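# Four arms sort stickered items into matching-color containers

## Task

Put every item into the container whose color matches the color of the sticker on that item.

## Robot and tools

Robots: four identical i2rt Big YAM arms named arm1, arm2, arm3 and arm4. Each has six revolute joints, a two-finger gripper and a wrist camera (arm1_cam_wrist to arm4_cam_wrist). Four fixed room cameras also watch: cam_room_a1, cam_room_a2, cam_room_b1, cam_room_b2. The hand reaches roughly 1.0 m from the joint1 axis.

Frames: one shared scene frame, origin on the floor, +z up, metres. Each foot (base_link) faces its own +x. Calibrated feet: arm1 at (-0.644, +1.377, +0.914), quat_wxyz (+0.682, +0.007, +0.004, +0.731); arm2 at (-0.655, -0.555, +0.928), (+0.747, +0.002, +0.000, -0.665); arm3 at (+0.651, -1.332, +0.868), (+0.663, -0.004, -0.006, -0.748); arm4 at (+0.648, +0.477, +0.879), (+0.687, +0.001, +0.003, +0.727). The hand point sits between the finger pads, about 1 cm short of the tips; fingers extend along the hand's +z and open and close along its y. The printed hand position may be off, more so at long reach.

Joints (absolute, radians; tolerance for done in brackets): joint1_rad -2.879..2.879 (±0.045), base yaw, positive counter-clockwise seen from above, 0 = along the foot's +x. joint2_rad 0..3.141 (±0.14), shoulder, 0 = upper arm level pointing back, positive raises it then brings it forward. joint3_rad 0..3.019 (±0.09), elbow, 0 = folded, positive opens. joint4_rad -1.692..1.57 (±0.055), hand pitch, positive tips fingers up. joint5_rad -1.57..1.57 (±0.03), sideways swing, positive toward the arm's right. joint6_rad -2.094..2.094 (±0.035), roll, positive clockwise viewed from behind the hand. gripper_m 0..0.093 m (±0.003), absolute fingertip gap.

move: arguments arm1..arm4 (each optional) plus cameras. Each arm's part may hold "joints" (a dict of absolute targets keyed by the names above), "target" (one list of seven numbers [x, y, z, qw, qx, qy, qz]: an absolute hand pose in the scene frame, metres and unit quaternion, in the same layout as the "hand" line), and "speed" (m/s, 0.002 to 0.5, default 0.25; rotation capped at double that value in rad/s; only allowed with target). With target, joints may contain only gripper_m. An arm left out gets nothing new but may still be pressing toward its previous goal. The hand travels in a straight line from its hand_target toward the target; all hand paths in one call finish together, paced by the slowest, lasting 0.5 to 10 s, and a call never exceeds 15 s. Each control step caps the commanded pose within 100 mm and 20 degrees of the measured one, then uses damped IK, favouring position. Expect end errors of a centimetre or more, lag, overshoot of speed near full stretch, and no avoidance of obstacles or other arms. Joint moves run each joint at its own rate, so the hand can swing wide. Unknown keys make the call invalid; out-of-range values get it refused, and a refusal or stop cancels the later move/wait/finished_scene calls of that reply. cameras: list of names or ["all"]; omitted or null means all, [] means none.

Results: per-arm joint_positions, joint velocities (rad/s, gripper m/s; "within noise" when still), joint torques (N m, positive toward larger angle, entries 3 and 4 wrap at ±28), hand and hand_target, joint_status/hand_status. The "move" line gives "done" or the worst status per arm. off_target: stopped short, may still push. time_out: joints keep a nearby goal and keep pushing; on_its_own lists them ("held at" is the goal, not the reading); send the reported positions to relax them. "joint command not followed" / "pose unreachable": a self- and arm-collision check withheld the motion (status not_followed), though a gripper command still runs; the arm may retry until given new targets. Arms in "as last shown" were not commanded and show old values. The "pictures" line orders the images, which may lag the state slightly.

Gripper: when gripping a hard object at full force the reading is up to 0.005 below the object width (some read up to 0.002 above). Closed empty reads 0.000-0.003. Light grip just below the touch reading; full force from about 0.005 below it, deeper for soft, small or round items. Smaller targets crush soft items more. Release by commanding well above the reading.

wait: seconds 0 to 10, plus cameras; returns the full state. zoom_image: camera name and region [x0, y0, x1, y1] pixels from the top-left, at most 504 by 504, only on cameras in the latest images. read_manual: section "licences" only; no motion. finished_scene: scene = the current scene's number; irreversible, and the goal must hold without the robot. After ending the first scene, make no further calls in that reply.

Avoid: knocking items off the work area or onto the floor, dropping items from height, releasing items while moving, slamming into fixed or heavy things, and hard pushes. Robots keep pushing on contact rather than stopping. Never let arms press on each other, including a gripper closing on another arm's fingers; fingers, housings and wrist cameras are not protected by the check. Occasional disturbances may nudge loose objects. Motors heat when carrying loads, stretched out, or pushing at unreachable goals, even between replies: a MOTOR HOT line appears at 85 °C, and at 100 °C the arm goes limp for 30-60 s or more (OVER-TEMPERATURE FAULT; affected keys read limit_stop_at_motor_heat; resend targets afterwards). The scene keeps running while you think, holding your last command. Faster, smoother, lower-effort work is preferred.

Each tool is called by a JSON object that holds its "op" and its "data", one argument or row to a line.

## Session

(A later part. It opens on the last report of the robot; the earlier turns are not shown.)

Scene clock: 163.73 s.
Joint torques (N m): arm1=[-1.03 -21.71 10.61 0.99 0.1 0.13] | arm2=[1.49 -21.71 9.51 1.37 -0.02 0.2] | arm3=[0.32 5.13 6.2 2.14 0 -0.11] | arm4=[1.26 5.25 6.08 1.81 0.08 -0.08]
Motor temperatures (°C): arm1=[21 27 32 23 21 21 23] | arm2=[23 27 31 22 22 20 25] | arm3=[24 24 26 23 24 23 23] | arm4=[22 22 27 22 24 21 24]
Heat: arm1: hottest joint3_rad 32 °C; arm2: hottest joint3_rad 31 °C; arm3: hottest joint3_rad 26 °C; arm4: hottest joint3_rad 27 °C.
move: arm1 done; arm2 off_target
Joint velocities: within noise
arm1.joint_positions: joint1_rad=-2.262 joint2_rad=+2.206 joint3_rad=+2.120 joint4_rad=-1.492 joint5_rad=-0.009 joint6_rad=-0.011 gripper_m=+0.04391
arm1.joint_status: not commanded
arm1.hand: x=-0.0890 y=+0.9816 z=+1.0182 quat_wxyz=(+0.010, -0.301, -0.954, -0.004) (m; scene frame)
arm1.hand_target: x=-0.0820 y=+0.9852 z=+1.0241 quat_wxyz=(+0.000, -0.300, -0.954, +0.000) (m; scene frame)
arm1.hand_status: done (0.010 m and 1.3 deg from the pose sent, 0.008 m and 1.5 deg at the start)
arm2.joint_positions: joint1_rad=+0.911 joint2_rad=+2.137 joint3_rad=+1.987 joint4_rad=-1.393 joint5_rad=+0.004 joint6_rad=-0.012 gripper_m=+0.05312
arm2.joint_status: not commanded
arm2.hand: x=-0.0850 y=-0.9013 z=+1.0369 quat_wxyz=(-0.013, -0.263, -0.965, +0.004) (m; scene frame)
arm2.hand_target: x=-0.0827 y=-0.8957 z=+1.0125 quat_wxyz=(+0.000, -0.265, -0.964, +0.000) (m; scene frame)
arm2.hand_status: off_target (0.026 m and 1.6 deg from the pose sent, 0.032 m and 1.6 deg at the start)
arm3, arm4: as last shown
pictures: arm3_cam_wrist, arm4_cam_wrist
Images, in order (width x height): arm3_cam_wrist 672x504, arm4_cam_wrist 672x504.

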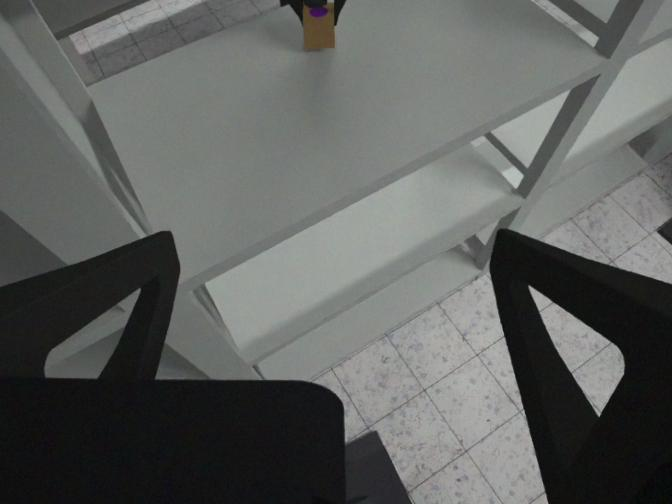

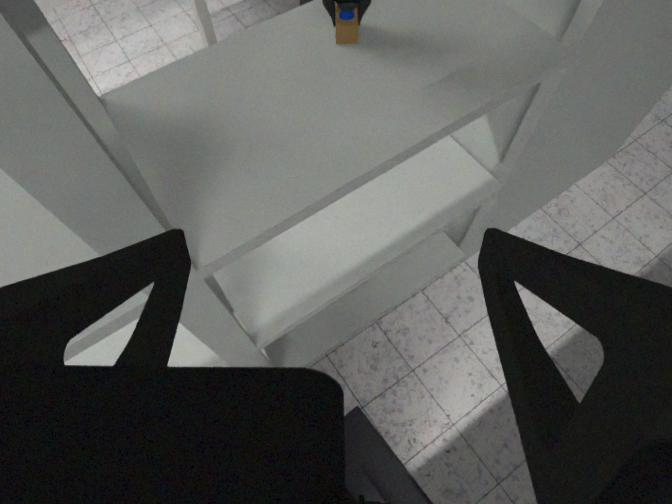

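{"op": "move", "data": {
  "arm1": {"target": [-0.082, 0.985, 1.021, 0, -0.300, -0.954, 0], "speed": 0.05},
  "arm2": {"target": [-0.082, -0.896, 1.008, 0, -0.265, -0.964, 0], "speed": 0.05},
  "cameras": []
}}

{"op": "move", "data": {
  "arm1": {"joints": {"gripper_m": 0.085}},
  "arm2": {"joints": {"gripper_m": 0.09}},
  "cameras": ["arm3_cam_wrist", "arm4_cam_wrist", "arm1_cam_wrist", "arm2_cam_wrist"]
}}

{"op": "move", "data": {
  "arm1": {"target": [-0.085, 0.985, 1.09, 0, -0.300, -0.954, 0], "speed": 0.15},
  "arm2": {"target": [-0.085, -0.896, 1.09, 0, -0.265, -0.964, 0], "speed": 0.15},
  "cameras": ["arm3_cam_wrist", "arm4_cam_wrist", "arm1_cam_wrist", "arm2_cam_wrist"]
}}

Scene clock: 171.40 s.
Joint torques (N m): arm1=[-0.91 -21.01 10.36 0.87 0.11 0.11] | arm2=[1.61 -21.77 9.48 1.36 -0.02 0.21] | arm3=[0.5 5.25 6.2 2.09 0.01 -0.1] | arm4=[0.79 5.77 6.11 1.83 0.08 -0.07]
Motor temperatures (°C): arm1=[21 27 33 23 21 21 23] | arm2=[23 27 32 22 22 20 25] | arm3=[24 24 26 23 24 23 23] | arm4=[22 22 27 22 24 21 24]
Heat: arm1: hottest joint3_rad 33 °C; arm2: hottest joint3_rad 32 °C; arm3: hottest joint3_rad 26 °C; arm4: hottest joint3_rad 27 °C.
move: arm1 done; arm2 off_target
Joint velocities: within noise
arm1.joint_positions: joint1_rad=-2.262 joint2_rad=+2.206 joint3_rad=+2.114 joint4_rad=-1.485 joint5_rad=-0.009 joint6_rad=-0.011 gripper_m=+0.04391
arm1.joint_status: not commanded
arm1.hand: x=-0.0889 y=+0.9815 z=+1.0160 quat_wxyz=(+0.009, -0.301, -0.954, -0.004) (m; scene frame)
arm1.hand_target: x=-0.0820 y=+0.9851 z=+1.0210 quat_wxyz=(+0.000, -0.300, -0.954, +0.000) (m; scene frame)
arm1.hand_status: done (0.009 m and 1.2 deg from the pose sent, 0.008 m and 1.3 deg at the start)
arm2.joint_positions: joint1_rad=+0.911 joint2_rad=+2.139 joint3_rad=+1.981 joint4_rad=-1.384 joint5_rad=+0.004 joint6_rad=-0.012 gripper_m=+0.05312
arm2.joint_status: not commanded
arm2.hand: x=-0.0848 y=-0.9014 z=+1.0330 quat_wxyz=(-0.014, -0.263, -0.965, +0.004) (m; scene frame)
arm2.hand_target: x=-0.0827 y=-0.8957 z=+1.0083 quat_wxyz=(+0.000, -0.265, -0.964, +0.000) (m; scene frame)
arm2.hand_status: off_target (0.026 m and 1.6 deg from the pose sent, 0.029 m and 1.6 deg at the start)
arm3, arm4: as last shown
pictures: none
No camera images: "cameras" was empty.

Scene clock: 171.97 s.
Joint torques (N m): arm1=[-0.56 -21.6 10.44 0.96 0.08 0.09] | arm2=[1.49 -21.71 9.47 1.35 -0.02 0.2] | arm3=[0.44 5.13 6.2 2.11 0.01 -0.11] | arm4=[1.14 5.66 6.13 1.92 0.1 -0.1]
Motor temperatures (°C): arm1=[21 27 33 23 21 21 23] | arm2=[23 27 32 22 22 20 25] | arm3=[24 24 26 23 24 23 23] | arm4=[22 22 27 22 24 21 24]
Heat: arm1: hottest joint3_rad 33 °C; arm2: hottest joint3_rad 32 °C; arm3: hottest joint3_rad 26 °C; arm4: hottest joint3_rad 27 °C.
move: arm1 done; arm2 done
Joint velocities: within noise
arm1.joint_positions: joint1_rad=-2.262 joint2_rad=+2.206 joint3_rad=+2.114 joint4_rad=-1.485 joint5_rad=-0.009 joint6_rad=-0.011 gripper_m=+0.08496
arm1.joint_status: all done
arm1.hand: x=-0.0889 y=+0.9815 z=+1.0160 quat_wxyz=(+0.009, -0.301, -0.954, -0.004) (m; scene frame)
arm1.hand_target: x=-0.0820 y=+0.9851 z=+1.0210 quat_wxyz=(+0.000, -0.300, -0.954, +0.000) (m; scene frame)
arm1.hand_status: not commanded
arm2.joint_positions: joint1_rad=+0.911 joint2_rad=+2.139 joint3_rad=+1.981 joint4_rad=-1.384 joint5_rad=+0.004 joint6_rad=-0.011 gripper_m=+0.08993
arm2.joint_status: all done
arm2.hand: x=-0.0848 y=-0.9014 z=+1.0330 quat_wxyz=(-0.014, -0.263, -0.965, +0.004) (m; scene frame)
arm2.hand_target: x=-0.0827 y=-0.8957 z=+1.0083 quat_wxyz=(+0.000, -0.265, -0.964, +0.000) (m; scene frame)
arm2.hand_status: not commanded
arm3, arm4: as last shown
pictures: arm1_cam_wrist, arm2_cam_wrist, arm3_cam_wrist, arm4_cam_wrist
Images, in order (width x height): arm1_cam_wrist 672x504, arm2_cam_wrist 672x504, arm3_cam_wrist 672x504, arm4_cam_wrist 672x504.

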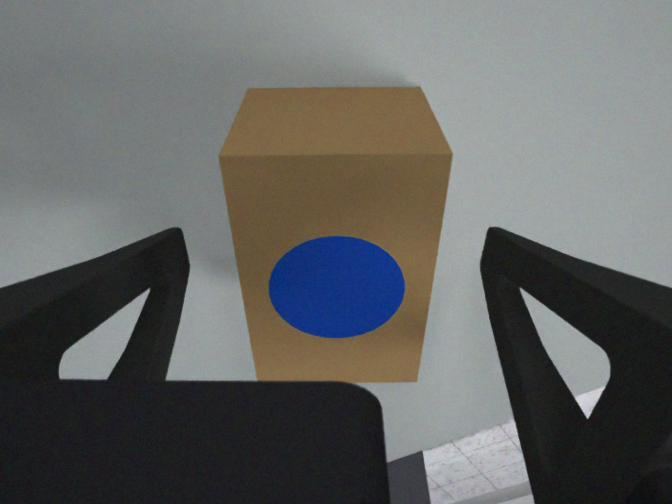

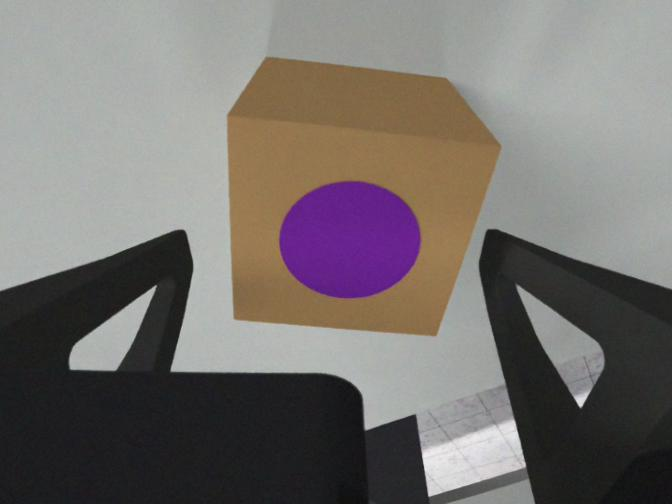

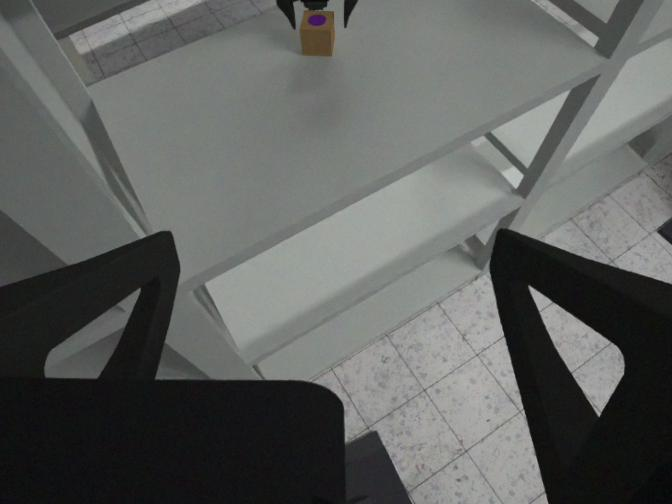

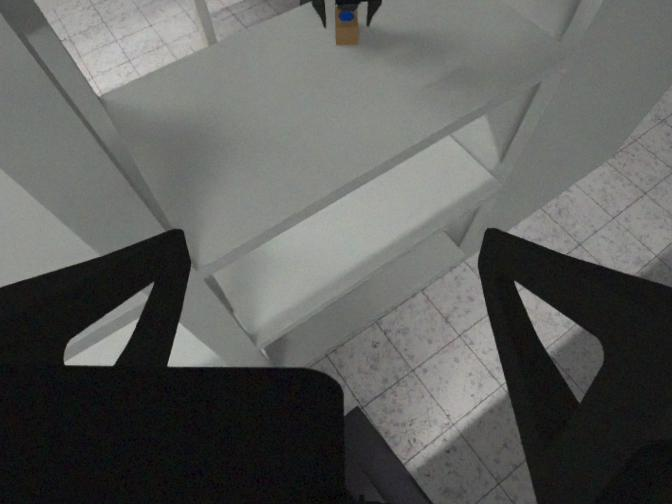

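Scene clock: 173.20 s.
Joint torques (N m): arm1=[-0.85 -21.36 15.5 0.05 0.07 0.09] | arm2=[1.38 -24.82 14.75 0.09 -0.05 0.19] | arm3=[0.56 5.25 6.22 2.11 0.01 -0.11] | arm4=[1.2 5.42 5.97 1.8 0.06 -0.09]
Motor temperatures (°C): arm1=[21 27 33 23 21 21 23] | arm2=[23 27 32 22 22 20 25] | arm3=[24 24 26 23 24 23 23] | arm4=[22 22 27 22 24 21 24]
Heat: arm1: hottest joint3_rad 33 °C; arm2: hottest joint3_rad 32 °C; arm3: hottest joint3_rad 26 °C; arm4: hottest joint3_rad 27 °C.
move: arm1 off_target; arm2 off_target
Joint velocities: within noise
arm1.joint_positions: joint1_rad=-2.262 joint2_rad=+2.197 joint3_rad=+2.205 joint4_rad=-1.627 joint5_rad=-0.009 joint6_rad=-0.011 gripper_m=+0.08496
arm1.joint_status: not commanded
arm1.hand: x=-0.0973 y=+0.9878 z=+1.0576 quat_wxyz=(+0.029, -0.301, -0.953, -0.010) (m; scene frame)
arm1.hand_target: x=-0.0863 y=+0.9860 z=+1.0899 quat_wxyz=(+0.000, -0.300, -0.954, +0.000) (m; scene frame)
arm1.hand_status: off_target (0.035 m and 3.5 deg from the pose sent, 0.074 m and 1.2 deg at the start)
arm2.joint_positions: joint1_rad=+0.911 joint2_rad=+2.137 joint3_rad=+2.067 joint4_rad=-1.544 joint5_rad=+0.004 joint6_rad=-0.011 gripper_m=+0.08993
arm2.joint_status: not commanded
arm2.hand: x=-0.0973 y=-0.8940 z=+1.0674 quat_wxyz=(+0.021, -0.263, -0.965, -0.006) (m; scene frame)
arm2.hand_target: x=-0.0859 y=-0.8954 z=+1.0900 quat_wxyz=(-0.001, -0.265, -0.964, +0.000) (m; scene frame)
arm2.hand_status: off_target (0.026 m and 2.5 deg from the pose sent, 0.057 m and 1.6 deg at the start)
arm3, arm4: as last shown
pictures: arm1_cam_wrist, arm2_cam_wrist, arm3_cam_wrist, arm4_cam_wrist
Images, in order (width x height): arm1_cam_wrist 672x504, arm2_cam_wrist 672x504, arm3_cam_wrist 672x504, arm4_cam_wrist 672x504.

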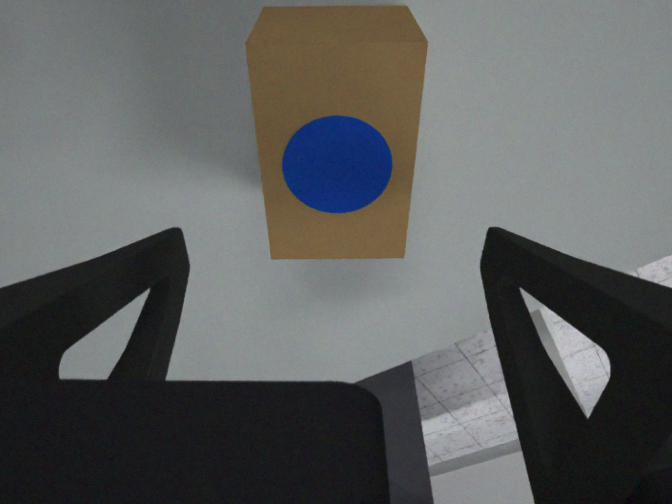

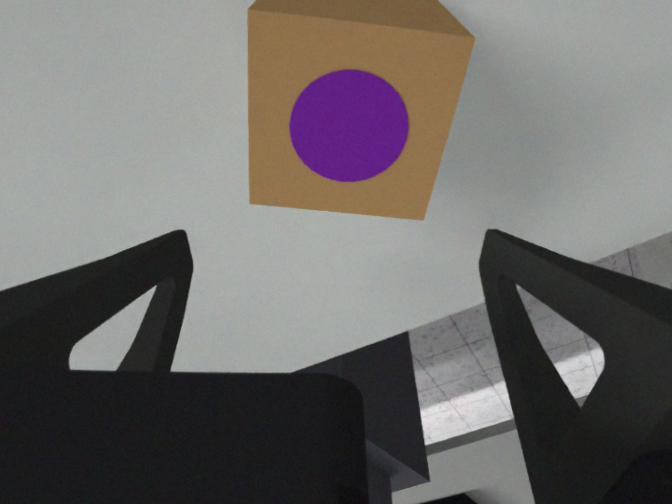

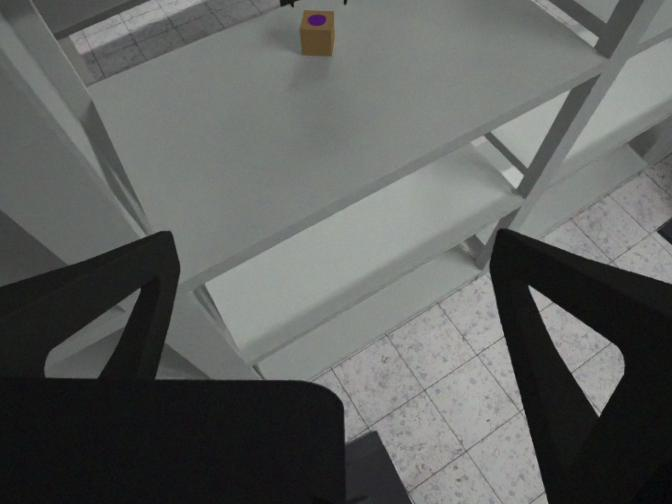

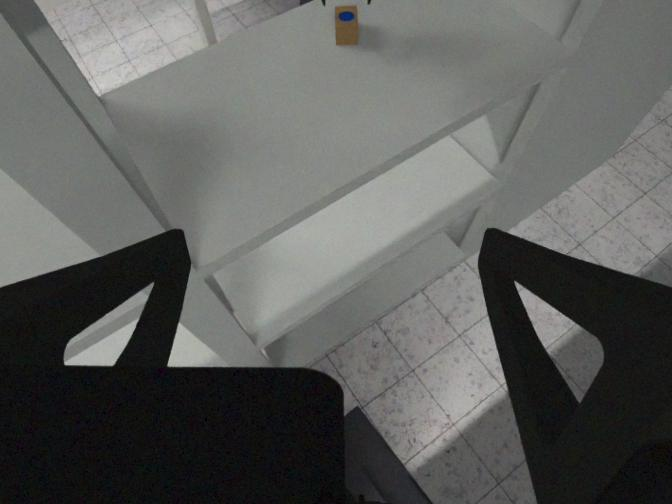

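{"op": "move", "data": {
  "arm1": {"target": [-0.36, 1.17, 1.12, 0, -0.300, -0.954, 0], "speed": 0.3},
  "arm2": {"target": [-0.355, -0.74, 1.12, 0, -0.265, -0.964, 0], "speed": 0.3},
  "arm3": {"target": [0.305, -1.131, 1.14, -0.118, 0.870, -0.2536, -0.4058], "speed": 0.4},
  "arm4": {"target": [0.318, 0.703, 1.14, -0.125, 0.8658, -0.268, -0.4037], "speed": 0.4},
  "cameras": ["arm3_cam_wrist", "arm4_cam_wrist"]
}}

Scene clock: 211.83 s.
Joint torques (N m): arm1=[-2.43 -5.42 10.58 0.17 0.08 -0.1] | arm2=[0.5 -9.58 9.4 0.44 -0.03 0.09] | arm3=[2.26 -5.95 9.83 2.19 0.15 0.02] | arm4=[1.79 -5.54 10 1.78 0.18 -0.08]
Motor temperatures (°C): arm1=[21 28 34 23 21 21 22] | arm2=[23 28 36 22 22 20 24] | arm3=[24 24 26 23 24 23 23] | arm4=[22 22 27 22 24 21 24]
Heat: arm1: hottest joint3_rad 34 °C; arm2: hottest joint3_rad 36 °C; arm3: hottest joint3_rad 26 °C; arm4: hottest joint3_rad 27 °C.
move: arm1 done; arm2 done; arm3 done; arm4 off_target
Joint velocities: within noise
arm1.joint_positions: joint1_rad=-2.266 joint2_rad=+1.242 joint3_rad=+1.110 joint4_rad=-1.412 joint5_rad=-0.008 joint6_rad=-0.019 gripper_m=+0.08496
arm1.joint_status: not commanded
arm1.hand: x=-0.3572 y=+1.1730 z=+1.1216 quat_wxyz=(-0.006, -0.299, -0.954, +0.001) (m; scene frame)
arm1.hand_target: x=-0.3600 y=+1.1701 z=+1.1200 quat_wxyz=(+0.000, -0.300, -0.954, +0.000) (m; scene frame)
arm1.hand_status: done (0.004 m and 0.7 deg from the pose sent, 0.326 m and 3.5 deg at the start)
arm2.joint_positions: joint1_rad=+0.911 joint2_rad=+1.268 joint3_rad=+1.098 joint4_rad=-1.372 joint5_rad=+0.004 joint6_rad=-0.011 gripper_m=+0.08993
arm2.joint_status: not commanded
arm2.hand: x=-0.3500 y=-0.7417 z=+1.1279 quat_wxyz=(-0.014, -0.263, -0.965, +0.004) (m; scene frame)
arm2.hand_target: x=-0.3550 y=-0.7399 z=+1.1202 quat_wxyz=(+0.000, -0.265, -0.964, +0.000) (m; scene frame)
arm2.hand_status: done (0.010 m and 1.7 deg from the pose sent, 0.305 m and 2.5 deg at the start)
arm3.joint_positions: joint1_rad=-1.951 joint2_rad=+0.867 joint3_rad=+0.784 joint4_rad=-0.635 joint5_rad=+0.066 joint6_rad=+0.035 gripper_m=+0.09402
arm3.joint_status: not commanded
arm3.hand: x=+0.3093 y=-1.1273 z=+1.1330 quat_wxyz=(+0.119, -0.875, +0.257, +0.393) (m; scene frame)
arm3.hand_target: x=+0.3052 y=-1.1310 z=+1.1399 quat_wxyz=(+0.118, -0.870, +0.254, +0.406) (m; scene frame)
arm3.hand_status: done (0.009 m and 1.6 deg from the pose sent, 0.381 m and 14.1 deg at the start)
arm4.joint_positions: joint1_rad=+0.916 joint2_rad=+0.884 joint3_rad=+0.747 joint4_rad=-0.602 joint5_rad=+0.009 joint6_rad=+0.013 gripper_m=+0.09401
arm4.joint_status: not commanded
arm4.hand: x=+0.3230 y=+0.7027 z=+1.1271 quat_wxyz=(-0.118, +0.871, -0.278, -0.387) (m; scene frame)
arm4.hand_target: x=+0.3183 y=+0.7029 z=+1.1400 quat_wxyz=(-0.125, +0.866, -0.268, -0.404) (m; scene frame)
arm4.hand_status: off_target (0.014 m and 2.4 deg from the pose sent, 0.394 m and 14.5 deg at the start)
pictures: arm3_cam_wrist, arm4_cam_wrist
Images, in order (width x height): arm3_cam_wrist 672x504, arm4_cam_wrist 672x504.

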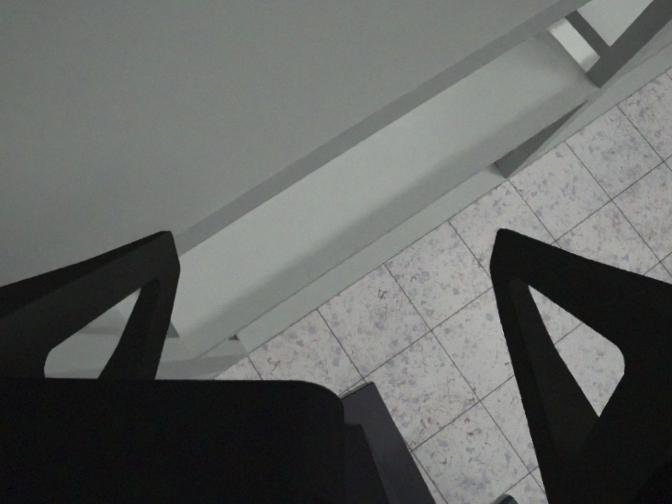

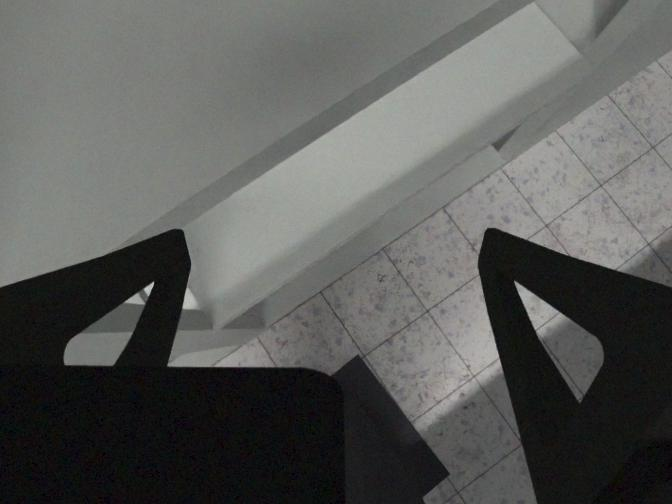

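{"op": "move", "data": {
  "arm3": {"target": [0.003, -0.955, 1.11, -0.118, 0.870, -0.2536, -0.4058], "speed": 0.25},
  "arm4": {"target": [-0.012, 0.929, 1.11, -0.125, 0.8658, -0.268, -0.4037], "speed": 0.25},
  "cameras": ["arm3_cam_wrist", "arm4_cam_wrist"]
}}

Scene clock: 217.37 s.
Joint torques (N m): arm1=[-2.9 -5.95 10.61 0.18 0.04 -0.04] | arm2=[0.44 -9.58 9.42 0.47 -0.03 0.08] | arm3=[0.97 -20.72 14.11 1.17 -0.05 -0.11] | arm4=[1.2 -21.89 13.14 0.84 0.03 -0.1]
Motor temperatures (°C): arm1=[21 28 35 23 21 21 22] | arm2=[23 28 35 22 22 20 24] | arm3=[24 24 27 23 24 23 23] | arm4=[22 22 28 22 24 21 24]
Heat: arm1: hottest joint3_rad 35 °C; arm2: hottest joint3_rad 35 °C; arm3: hottest joint3_rad 27 °C; arm4: hottest joint3_rad 28 °C.
move: arm3 off_target; arm4 off_target
Joint velocities: within noise
arm1, arm2: as last shown
arm1.joint_positions: joint1_rad=-2.266 joint2_rad=+1.242 joint3_rad=+1.110 joint4_rad=-1.412 joint5_rad=-0.008 joint6_rad=-0.020 gripper_m=+0.08496
arm3.joint_positions: joint1_rad=-1.951 joint2_rad=+1.813 joint3_rad=+1.565 joint4_rad=-0.487 joint5_rad=+0.053 joint6_rad=+0.035 gripper_m=+0.09402
arm3.joint_status: not commanded
arm3.hand: x=+0.0129 y=-0.9680 z=+1.0835 quat_wxyz=(+0.112, -0.879, +0.255, +0.387) (m; scene frame)
arm3.hand_target: x=+0.0046 y=-0.9557 z=+1.1101 quat_wxyz=(+0.118, -0.870, +0.254, +0.406) (m; scene frame)
arm3.hand_status: off_target (0.031 m and 2.5 deg from the pose sent, 0.352 m and 1.6 deg at the start)
arm4.joint_positions: joint1_rad=+0.916 joint2_rad=+1.955 joint3_rad=+1.750 joint4_rad=-0.521 joint5_rad=+0.009 joint6_rad=+0.012 gripper_m=+0.09401
arm4.joint_status: not commanded
arm4.hand: x=+0.0003 y=+0.9224 z=+1.0939 quat_wxyz=(-0.120, +0.869, -0.277, -0.393) (m; scene frame)
arm4.hand_target: x=-0.0110 y=+0.9284 z=+1.1102 quat_wxyz=(-0.125, +0.865, -0.268, -0.404) (m; scene frame)
arm4.hand_status: off_target (0.021 m and 1.7 deg from the pose sent, 0.405 m and 2.4 deg at the start)
pictures: arm3_cam_wrist, arm4_cam_wrist
Images, in order (width x height): arm3_cam_wrist 672x504, arm4_cam_wrist 672x504.

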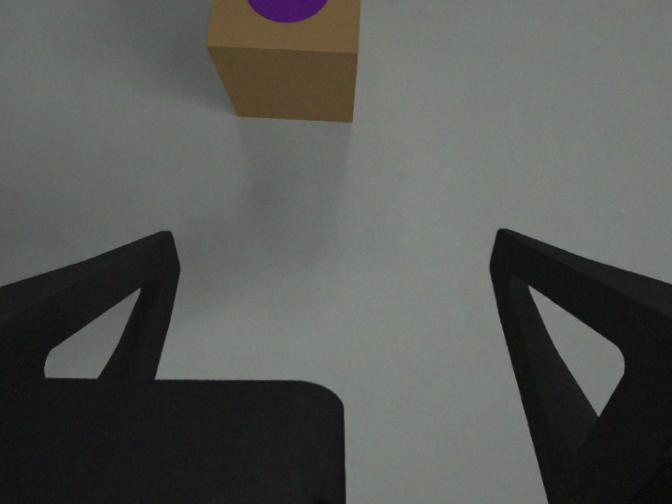

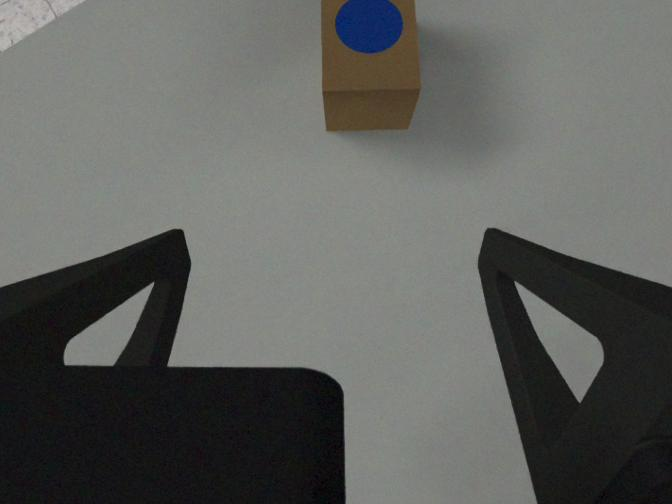

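{"op": "move", "data": {
  "arm3": {"target": [-0.064, -0.935, 1.09, -0.118, 0.870, -0.2536, -0.4058], "speed": 0.15},
  "arm4": {"target": [-0.066, 0.989, 1.065, -0.125, 0.8658, -0.268, -0.4037], "speed": 0.15},
  "cameras": ["arm3_cam_wrist", "arm4_cam_wrist"]
}}

Scene clock: 245.60 s.
Joint torques (N m): arm1=[-2.49 -5.83 10.58 0.25 0.05 -0.01] | arm2=[0.5 -9.64 9.42 0.46 -0.04 0.08] | arm3=[2.43 -23.88 14.31 1.2 0.14 0.02] | arm4=[0.62 -25.58 13.09 0.84 -0.06 -0.1]
Motor temperatures (°C): arm1=[21 27 35 23 21 21 22] | arm2=[23 27 32 22 22 20 23] | arm3=[24 26 31 23 24 23 23] | arm4=[22 23 34 22 24 21 24]
Heat: arm1: hottest joint3_rad 35 °C; arm2: hottest joint3_rad 32 °C; arm3: hottest joint3_rad 31 °C; arm4: hottest joint3_rad 34 °C.
move: arm3 off_target; arm4 off_target
Joint velocities: within noise
arm1, arm2: as last shown
arm3.joint_positions: joint1_rad=-1.951 joint2_rad=+2.006 joint3_rad=+1.806 joint4_rad=-0.535 joint5_rad=+0.064 joint6_rad=+0.035 gripper_m=+0.09402
arm3.joint_status: not commanded
arm3.hand: x=-0.0462 y=-0.9336 z=+1.0643 quat_wxyz=(+0.116, -0.878, +0.257, +0.386) (m; scene frame)
arm3.hand_target: x=-0.0624 y=-0.9359 z=+1.0901 quat_wxyz=(+0.118, -0.870, +0.254, +0.406) (m; scene frame)
arm3.hand_status: off_target (0.031 m and 2.6 deg from the pose sent, 0.084 m and 2.5 deg at the start)
arm4.joint_positions: joint1_rad=+0.895 joint2_rad=+2.214 joint3_rad=+2.063 joint4_rad=-0.573 joint5_rad=-0.010 joint6_rad=-0.004 gripper_m=+0.09401
arm4.joint_status: not commanded
arm4.hand: x=-0.0577 y=+0.9802 z=+1.0513 quat_wxyz=(-0.120, +0.869, -0.275, -0.394) (m; scene frame)
arm4.hand_target: x=-0.0651 y=+0.9883 z=+1.0652 quat_wxyz=(-0.125, +0.865, -0.268, -0.404) (m; scene frame)
arm4.hand_status: off_target (0.018 m and 1.6 deg from the pose sent, 0.098 m and 1.8 deg at the start)
pictures: arm3_cam_wrist, arm4_cam_wrist
Images, in order (width x height): arm3_cam_wrist 672x504, arm4_cam_wrist 672x504.

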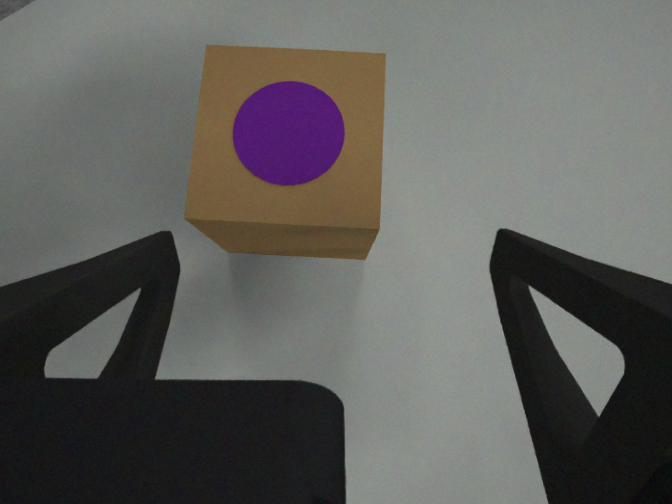

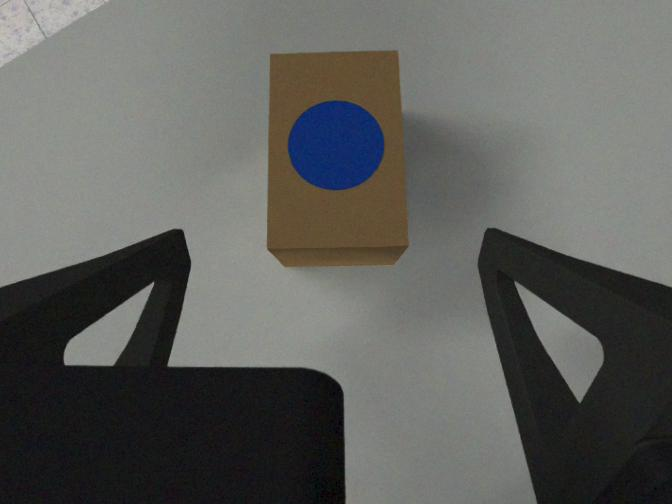

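{"op": "move", "data": {
  "arm3": {"target": [-0.071, -0.948, 1.093, -0.1287, 0.8632, -0.2761, -0.4025], "speed": 0.1},
  "arm4": {"target": [-0.098, 1.011, 1.021, -0.125, 0.8658, -0.268, -0.4037], "speed": 0.1},
  "cameras": ["arm3_cam_wrist", "arm4_cam_wrist"]
}}

Scene clock: 261.33 s.
Joint torques (N m): arm1=[-2.55 -5.19 10.56 0.23 0.11 -0.04] | arm2=[0.62 -9.7 9.39 0.44 -0.03 0.09] | arm3=[2.08 -23.65 14.32 1.16 0.19 0.03] | arm4=[0.79 -25.99 13.3 0.96 -0.04 -0.04]
Motor temperatures (°C): arm1=[21 26 35 23 21 21 22] | arm2=[23 27 31 22 22 20 23] | arm3=[24 26 33 23 24 23 23] | arm4=[22 26 35 22 24 21 24]
Heat: arm1: hottest joint3_rad 35 °C; arm2: hottest joint3_rad 31 °C; arm3: hottest joint3_rad 33 °C; arm4: hottest joint3_rad 35 °C.
move: arm3 off_target; arm4 off_target
Joint velocities: within noise
arm1, arm2: as last shown
arm3.joint_positions: joint1_rad=-1.917 joint2_rad=+2.006 joint3_rad=+1.819 joint4_rad=-0.549 joint5_rad=+0.129 joint6_rad=+0.088 gripper_m=+0.09402
arm3.joint_status: not commanded
arm3.hand: x=-0.0542 y=-0.9475 z=+1.0700 quat_wxyz=(+0.128, -0.871, +0.278, +0.384) (m; scene frame)
arm3.hand_target: x=-0.0695 y=-0.9488 z=+1.0929 quat_wxyz=(+0.129, -0.863, +0.276, +0.403) (m; scene frame)
arm3.hand_status: off_target (0.028 m and 2.4 deg from the pose sent, 0.040 m and 3.7 deg at the start)
arm4.joint_positions: joint1_rad=+0.894 joint2_rad=+2.364 joint3_rad=+2.245 joint4_rad=-0.590 joint5_rad=-0.010 joint6_rad=-0.008 gripper_m=+0.09401
arm4.joint_status: not commanded
arm4.hand: x=-0.0902 y=+1.0040 z=+1.0222 quat_wxyz=(-0.123, +0.866, -0.273, -0.401) (m; scene frame)
arm4.hand_target: x=-0.0971 y=+1.0106 z=+1.0208 quat_wxyz=(-0.125, +0.865, -0.268, -0.404) (m; scene frame)
arm4.hand_status: off_target (0.011 m and 0.7 deg from the pose sent, 0.059 m and 1.6 deg at the start)
pictures: arm3_cam_wrist, arm4_cam_wrist
Images, in order (width x height): arm3_cam_wrist 672x504, arm4_cam_wrist 672x504.

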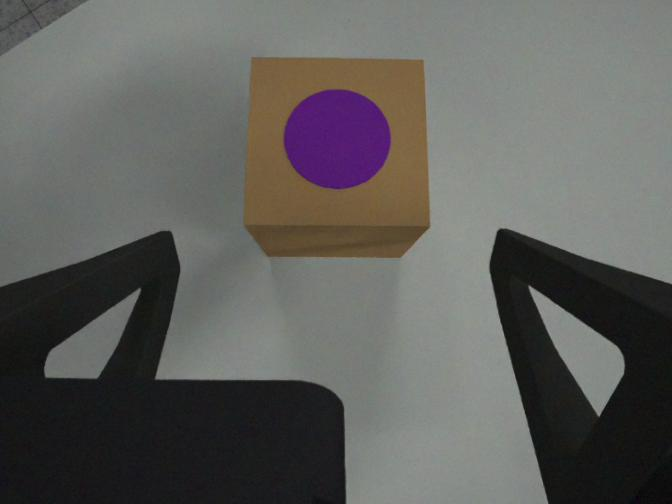

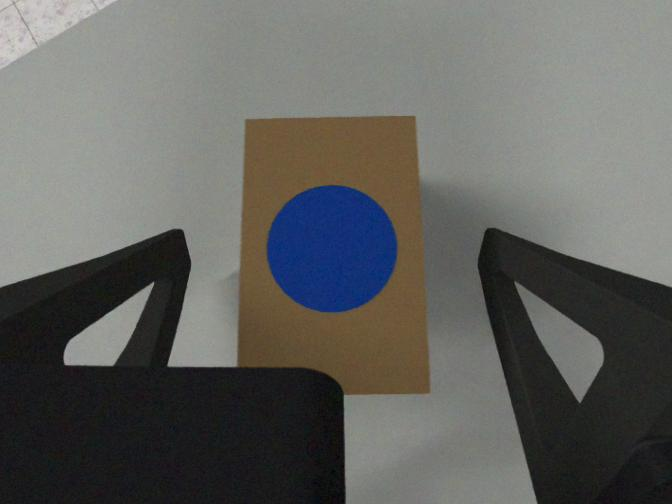

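{"op": "move", "data": {
  "arm3": {"target": [-0.102, -0.9245, 1.046, -0.1287, 0.8632, -0.2761, -0.4025], "speed": 0.1},
  "arm4": {"target": [-0.0985, 1.011, 1.004, -0.125, 0.8658, -0.268, -0.4037], "speed": 0.06},
  "cameras": ["arm3_cam_wrist", "arm4_cam_wrist"]
}}

Scene clock: 270.63 s.
Joint torques (N m): arm1=[-2.84 -5.71 10.62 0.16 0.1 -0.09] | arm2=[0.5 -9.64 9.43 0.44 -0.03 0.08] | arm3=[1.61 -24.23 14.26 1.98 0.05 -0.08] | arm4=[0.67 -25.47 11.38 1.85 -0.03 -0.07]
Motor temperatures (°C): arm1=[21 26 35 23 21 21 22] | arm2=[23 27 31 22 22 20 23] | arm3=[24 27 34 23 24 23 23] | arm4=[22 27 38 22 24 21 24]
Heat: arm1: hottest joint3_rad 35 °C; arm2: hottest joint3_rad 31 °C; arm3: hottest joint3_rad 34 °C; arm4: hottest joint3_rad 38 °C.
move: arm3 off_target; arm4 off_target
Joint velocities: within noise
arm1, arm2: as last shown
arm3.joint_positions: joint1_rad=-1.917 joint2_rad=+2.132 joint3_rad=+1.922 joint4_rad=-0.534 joint5_rad=+0.124 joint6_rad=+0.091 gripper_m=+0.09400
arm3.joint_status: not commanded
arm3.hand: x=-0.0855 y=-0.9331 z=+1.0292 quat_wxyz=(+0.125, -0.873, +0.278, +0.381) (m; scene frame)
arm3.hand_target: x=-0.1002 y=-0.9253 z=+1.0464 quat_wxyz=(+0.129, -0.863, +0.276, +0.403) (m; scene frame)
arm3.hand_status: off_target (0.025 m and 2.8 deg from the pose sent, 0.058 m and 2.3 deg at the start)
arm4.joint_positions: joint1_rad=+0.894 joint2_rad=+2.372 joint3_rad=+2.245 joint4_rad=-0.585 joint5_rad=-0.010 joint6_rad=-0.008 gripper_m=+0.09401
arm4.joint_status: not commanded
arm4.hand: x=-0.0910 y=+1.0045 z=+1.0158 quat_wxyz=(-0.122, +0.867, -0.273, -0.399) (m; scene frame)
arm4.hand_target: x=-0.0975 y=+1.0105 z=+1.0038 quat_wxyz=(-0.125, +0.866, -0.268, -0.404) (m; scene frame)
arm4.hand_status: off_target (0.015 m and 0.8 deg from the pose sent, 0.021 m and 0.7 deg at the start)
pictures: arm3_cam_wrist, arm4_cam_wrist
Images, in order (width x height): arm3_cam_wrist 672x504, arm4_cam_wrist 672x504.

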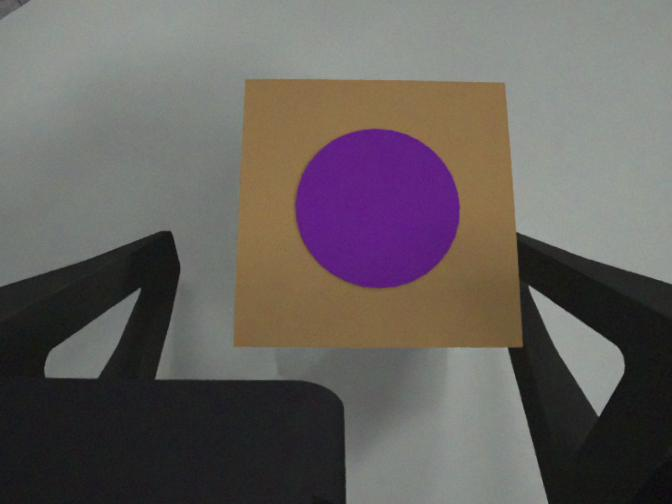

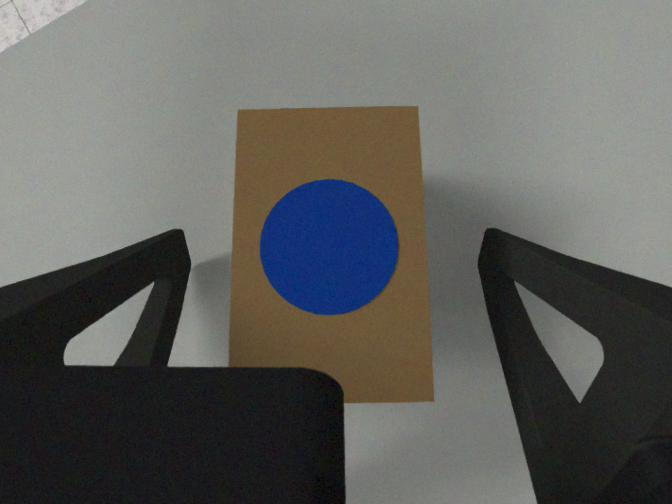

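{"op": "move", "data": {
  "arm3": {"joints": {"gripper_m": 0.04}},
  "arm4": {"joints": {"gripper_m": 0.03}},
  "cameras": ["arm3_cam_wrist", "arm4_cam_wrist"]
}}

Scene clock: 276.13 s.
Joint torques (N m): arm1=[-2.37 -5.42 10.66 0.18 0.06 -0.05] | arm2=[0.38 -9.64 9.42 0.47 -0.03 0.08] | arm3=[1.55 -24.29 14.24 2 0.06 -0.07] | arm4=[1.2 -26.34 11.26 1.89 -0.04 -0.05]
Motor temperatures (°C): arm1=[21 26 35 23 21 21 22] | arm2=[23 26 31 22 22 20 23] | arm3=[24 26 33 23 24 23 23] | arm4=[22 26 39 22 24 21 24]
Heat: arm1: hottest joint3_rad 35 °C; arm2: hottest joint3_rad 31 °C; arm3: hottest joint3_rad 33 °C; arm4: hottest joint3_rad 39 °C.
move: arm3 off_target; arm4 off_target
Joint velocities: within noise
arm1, arm2: as last shown
arm3.joint_positions: joint1_rad=-1.917 joint2_rad=+2.133 joint3_rad=+1.922 joint4_rad=-0.534 joint5_rad=+0.125 joint6_rad=+0.091 gripper_m=+0.05317
arm3.joint_status: gripper_m off_target (ended at +0.05320, target +0.04000)
arm3.hand: x=-0.0856 y=-0.9330 z=+1.0287 quat_wxyz=(+0.125, -0.873, +0.278, +0.380) (m; scene frame)
arm3.hand_target: x=-0.1003 y=-0.9253 z=+1.0463 quat_wxyz=(+0.129, -0.863, +0.276, +0.403) (m; scene frame)
arm3.hand_status: not commanded
arm4.joint_positions: joint1_rad=+0.894 joint2_rad=+2.372 joint3_rad=+2.245 joint4_rad=-0.584 joint5_rad=-0.010 joint6_rad=-0.008 gripper_m=+0.04415
arm4.joint_status: gripper_m off_target (ended at +0.04418, target +0.03000)
arm4.hand: x=-0.0910 y=+1.0045 z=+1.0159 quat_wxyz=(-0.123, +0.867, -0.273, -0.399) (m; scene frame)
arm4.hand_target: x=-0.0975 y=+1.0105 z=+1.0038 quat_wxyz=(-0.125, +0.866, -0.268, -0.404) (m; scene frame)
arm4.hand_status: not commanded
pictures: arm3_cam_wrist, arm4_cam_wrist
Images, in order (width x height): arm3_cam_wrist 672x504, arm4_cam_wrist 672x504.

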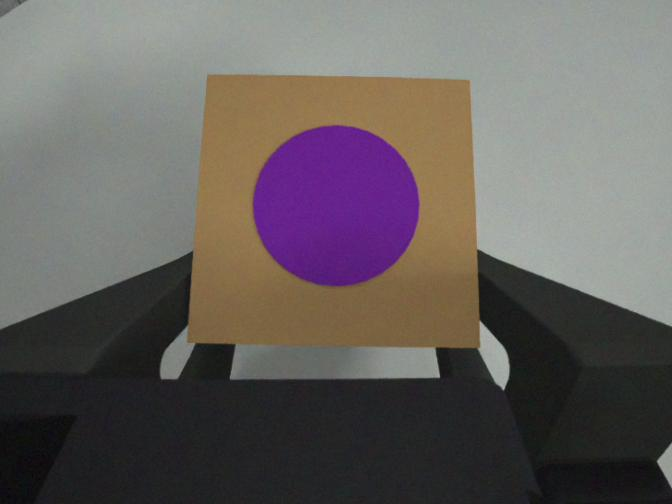

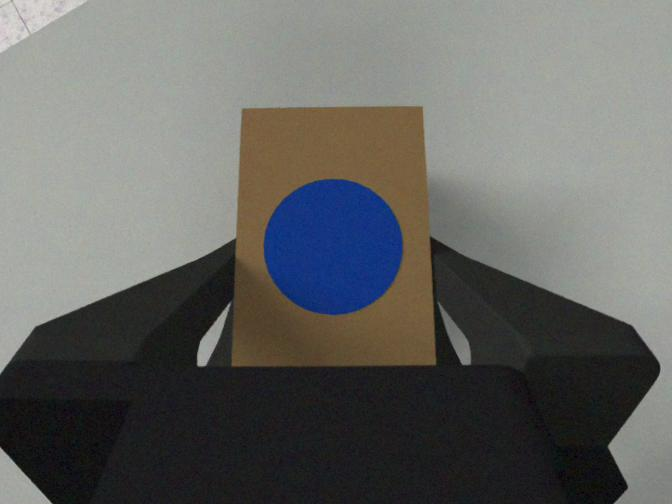

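{"op": "move", "data": {
  "arm3": {"target": [-0.06, -0.94, 1.105, -0.1287, 0.8632, -0.2761, -0.4025], "speed": 0.25},
  "arm4": {"target": [-0.065, 0.985, 1.085, -0.125, 0.8658, -0.268, -0.4037], "speed": 0.25},
  "cameras": []
}}

{"op": "move", "data": {
  "arm3": {"target": [0.305, -1.131, 1.14, -0.118, 0.870, -0.2536, -0.4058], "speed": 0.4},
  "arm4": {"target": [0.318, 0.703, 1.14, -0.125, 0.8658, -0.268, -0.4037], "speed": 0.4},
  "cameras": ["arm3_cam_wrist", "arm4_cam_wrist"]
}}

{"op": "move", "data": {
  "arm3": {"joints": {"joint2_rad": 0.7, "joint3_rad": 1.2, "joint4_rad": -1.5, "joint5_rad": 0, "joint6_rad": 0}},
  "arm4": {"joints": {"joint2_rad": 0.7, "joint3_rad": 1.2, "joint4_rad": -1.5, "joint5_rad": 0, "joint6_rad": 0}},
  "cameras": ["arm3_cam_wrist", "arm4_cam_wrist"]
}}

Scene clock: 284.37 s.
Joint torques (N m): arm1=[-2.61 -6.18 10.47 0.18 0.02 -0.04] | arm2=[0.56 -9.7 9.42 0.46 -0.04 0.08] | arm3=[0.97 -24.41 9.55 1.4 -0.02 -0.11] | arm4=[0.5 -28.28 9.8 0.91 0.03 0.01]
Motor temperatures (°C): arm1=[21 26 35 23 21 21 22] | arm2=[23 26 30 22 22 20 23] | arm3=[24 26 33 23 24 23 24] | arm4=[22 26 40 22 24 21 25]
Heat: arm1: hottest joint3_rad 35 °C; arm2: hottest joint3_rad 30 °C; arm3: hottest joint3_rad 33 °C; arm4: hottest joint3_rad 40 °C.
move: arm3 done; arm4 done
Joint velocities: within noise
arm1, arm2: as last shown
arm3.joint_positions: joint1_rad=-1.917 joint2_rad=+1.997 joint3_rad=+1.881 joint4_rad=-0.574 joint5_rad=+0.121 joint6_rad=+0.091 gripper_m=+0.05317
arm3.joint_status: not commanded
arm3.hand: x=-0.0628 y=-0.9442 z=+1.1072 quat_wxyz=(+0.127, -0.862, +0.276, +0.405) (m; scene frame)
arm3.hand_target: x=-0.0600 y=-0.9399 z=+1.1050 quat_wxyz=(+0.129, -0.863, +0.276, +0.403) (m; scene frame)
arm3.hand_status: done (0.005 m and 0.4 deg from the pose sent, 0.081 m and 2.8 deg at the start)
arm4.joint_positions: joint1_rad=+0.894 joint2_rad=+2.227 joint3_rad=+2.144 joint4_rad=-0.621 joint5_rad=-0.010 joint6_rad=-0.008 gripper_m=+0.04415
arm4.joint_status: not commanded
arm4.hand: x=-0.0651 y=+0.9864 z=+1.0777 quat_wxyz=(-0.123, +0.865, -0.272, -0.402) (m; scene frame)
arm4.hand_target: x=-0.0649 y=+0.9852 z=+1.0850 quat_wxyz=(-0.125, +0.866, -0.268, -0.404) (m; scene frame)
arm4.hand_status: done (0.007 m and 0.6 deg from the pose sent, 0.076 m and 0.8 deg at the start)
pictures: none
No camera images: "cameras" was empty.

Scene clock: 286.40 s.
Joint torques (N m): arm1=[-2.96 -5.36 10.7 0.2 0.07 -0.03] | arm2=[0.44 -9.7 9.4 0.43 -0.03 0.08] | arm3=[0.32 -4.42 9.54 1.39 -0.05 -0.13] | arm4=[1.67 -3.84 9.78 0.94 0.21 0.14]
Motor temperatures (°C): arm1=[21 26 35 23 21 21 22] | arm2=[23 26 30 22 22 20 23] | arm3=[24 26 33 23 24 23 24] | arm4=[22 26 39 22 24 21 25]
Heat: arm1: hottest joint3_rad 35 °C; arm2: hottest joint3_rad 30 °C; arm3: hottest joint3_rad 33 °C; arm4: hottest joint3_rad 39 °C.
move: arm3 done; arm4 done
Joint velocities: within noise
arm1, arm2: as last shown
arm3.joint_positions: joint1_rad=-1.921 joint2_rad=+0.854 joint3_rad=+0.788 joint4_rad=-0.615 joint5_rad=+0.071 joint6_rad=+0.052 gripper_m=+0.05316
arm3.joint_status: not commanded
arm3.hand: x=+0.3020 y=-1.1357 z=+1.1440 quat_wxyz=(+0.115, -0.868, +0.251, +0.412) (m; scene frame)
arm3.hand_target: x=+0.3050 y=-1.1310 z=+1.1399 quat_wxyz=(+0.118, -0.870, +0.254, +0.406) (m; scene frame)
arm3.hand_status: done (0.007 m and 0.8 deg from the pose sent, 0.414 m and 3.0 deg at the start)
arm4.joint_positions: joint1_rad=+0.917 joint2_rad=+0.864 joint3_rad=+0.751 joint4_rad=-0.574 joint5_rad=+0.007 joint6_rad=-0.008 gripper_m=+0.04415
arm4.joint_status: not commanded
arm4.hand: x=+0.3205 y=+0.7041 z=+1.1421 quat_wxyz=(-0.129, +0.864, -0.265, -0.409) (m; scene frame)
arm4.hand_target: x=+0.3180 y=+0.7029 z=+1.1401 quat_wxyz=(-0.125, +0.866, -0.268, -0.404) (m; scene frame)
arm4.hand_status: done (0.003 m and 0.8 deg from the pose sent, 0.481 m and 0.6 deg at the start)
pictures: arm3_cam_wrist, arm4_cam_wrist
Images, in order (width x height): arm3_cam_wrist 672x504, arm4_cam_wrist 672x504.

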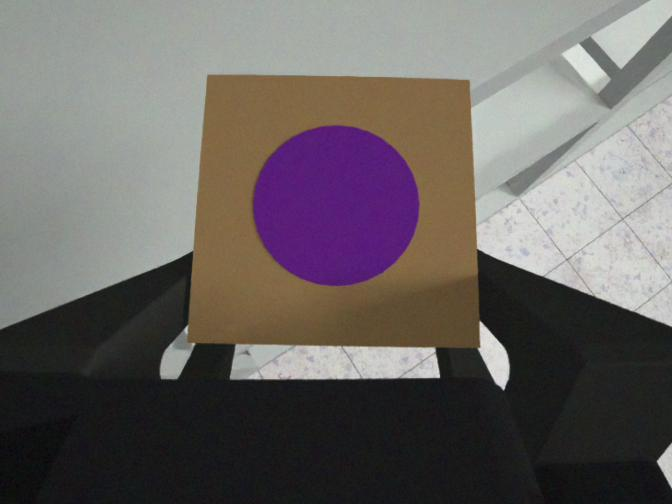

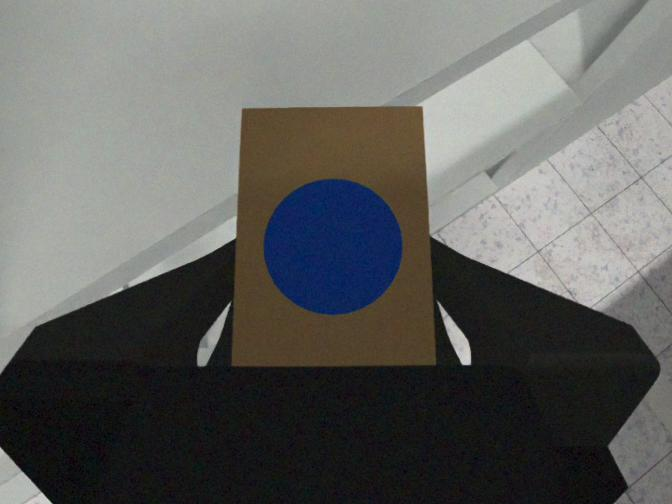

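Scene clock: 287.83 s.
Joint torques (N m): arm1=[-2.32 -5.83 10.7 0.17 0.07 -0.06] | arm2=[0.62 -9.7 9.4 0.43 -0.03 0.09] | arm3=[0.56 -0.97 11.47 0.79 -0.08 -0.13] | arm4=[1.44 0.21 9.96 0.66 -0.03 0.13]
Motor temperatures (°C): arm1=[21 26 35 23 21 21 22] | arm2=[23 26 30 22 22 20 23] | arm3=[24 26 33 23 24 23 24] | arm4=[22 26 39 22 24 21 25]
Heat: arm1: hottest joint3_rad 35 °C; arm2: hottest joint3_rad 30 °C; arm3: hottest joint3_rad 33 °C; arm4: hottest joint3_rad 39 °C.
move: arm3 done; arm4 done
Joint velocities: within noise
arm1.joint_positions: joint1_rad=-2.266 joint2_rad=+1.242 joint3_rad=+1.110 joint4_rad=-1.412 joint5_rad=-0.008 joint6_rad=-0.020 gripper_m=+0.08496
arm1.joint_status: not commanded
arm1.hand: x=-0.3572 y=+1.1730 z=+1.1216 quat_wxyz=(-0.006, -0.299, -0.954, +0.001) (m; scene frame)
arm1.hand_target: x=-0.3600 y=+1.1701 z=+1.1200 quat_wxyz=(+0.000, -0.300, -0.954, +0.000) (m; scene frame)
arm1.hand_status: not commanded
arm2.joint_positions: joint1_rad=+0.911 joint2_rad=+1.268 joint3_rad=+1.098 joint4_rad=-1.372 joint5_rad=+0.004 joint6_rad=-0.011 gripper_m=+0.08993
arm2.joint_status: not commanded
arm2.hand: x=-0.3500 y=-0.7417 z=+1.1279 quat_wxyz=(-0.014, -0.263, -0.965, +0.004) (m; scene frame)
arm2.hand_target: x=-0.3550 y=-0.7399 z=+1.1202 quat_wxyz=(+0.000, -0.265, -0.964, +0.000) (m; scene frame)
arm2.hand_status: not commanded
arm3.joint_positions: joint1_rad=-1.923 joint2_rad=+0.698 joint3_rad=+1.167 joint4_rad=-1.495 joint5_rad=+0.002 joint6_rad=+0.008 gripper_m=+0.05316
arm3.joint_status: all done
arm3.hand: x=+0.4333 y=-1.2142 z=+1.2520 quat_wxyz=(+0.057, -0.936, +0.231, +0.259) (m; scene frame)
arm3.hand_target: x=+0.4341 y=-1.2112 z=+1.2665 quat_wxyz=(+0.062, -0.932, +0.233, +0.271) (m; scene frame)
arm3.hand_status: not commanded
arm4.joint_positions: joint1_rad=+0.917 joint2_rad=+0.693 joint3_rad=+1.175 joint4_rad=-1.491 joint5_rad=+0.004 joint6_rad=-0.008 gripper_m=+0.04415
arm4.joint_status: all done
arm4.hand: x=+0.4482 y=+0.6172 z=+1.2713 quat_wxyz=(-0.082, +0.919, -0.280, -0.266) (m; scene frame)
arm4.hand_target: x=+0.4463 y=+0.6156 z=+1.2804 quat_wxyz=(-0.080, +0.918, -0.280, -0.271) (m; scene frame)
arm4.hand_status: not commanded
pictures: arm3_cam_wrist, arm4_cam_wrist
Images, in order (width x height): arm3_cam_wrist 672x504, arm4_cam_wrist 672x504.

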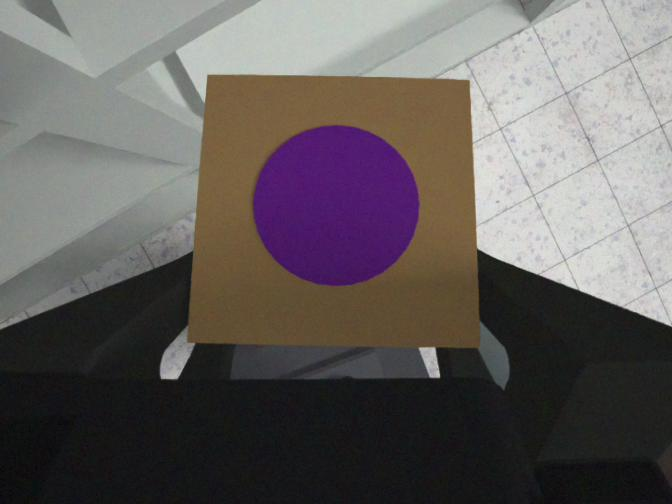

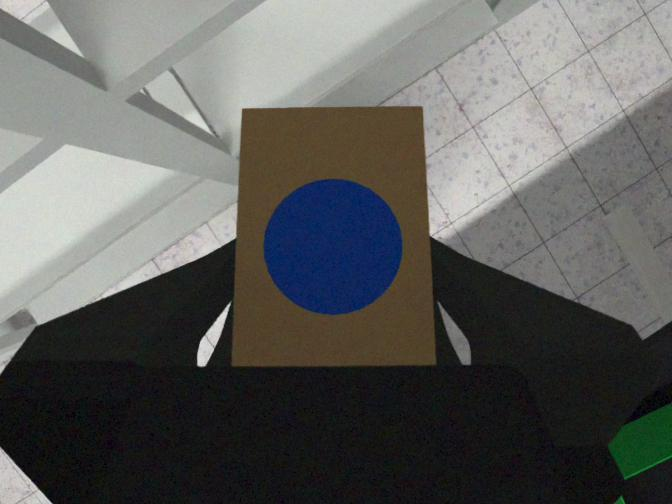

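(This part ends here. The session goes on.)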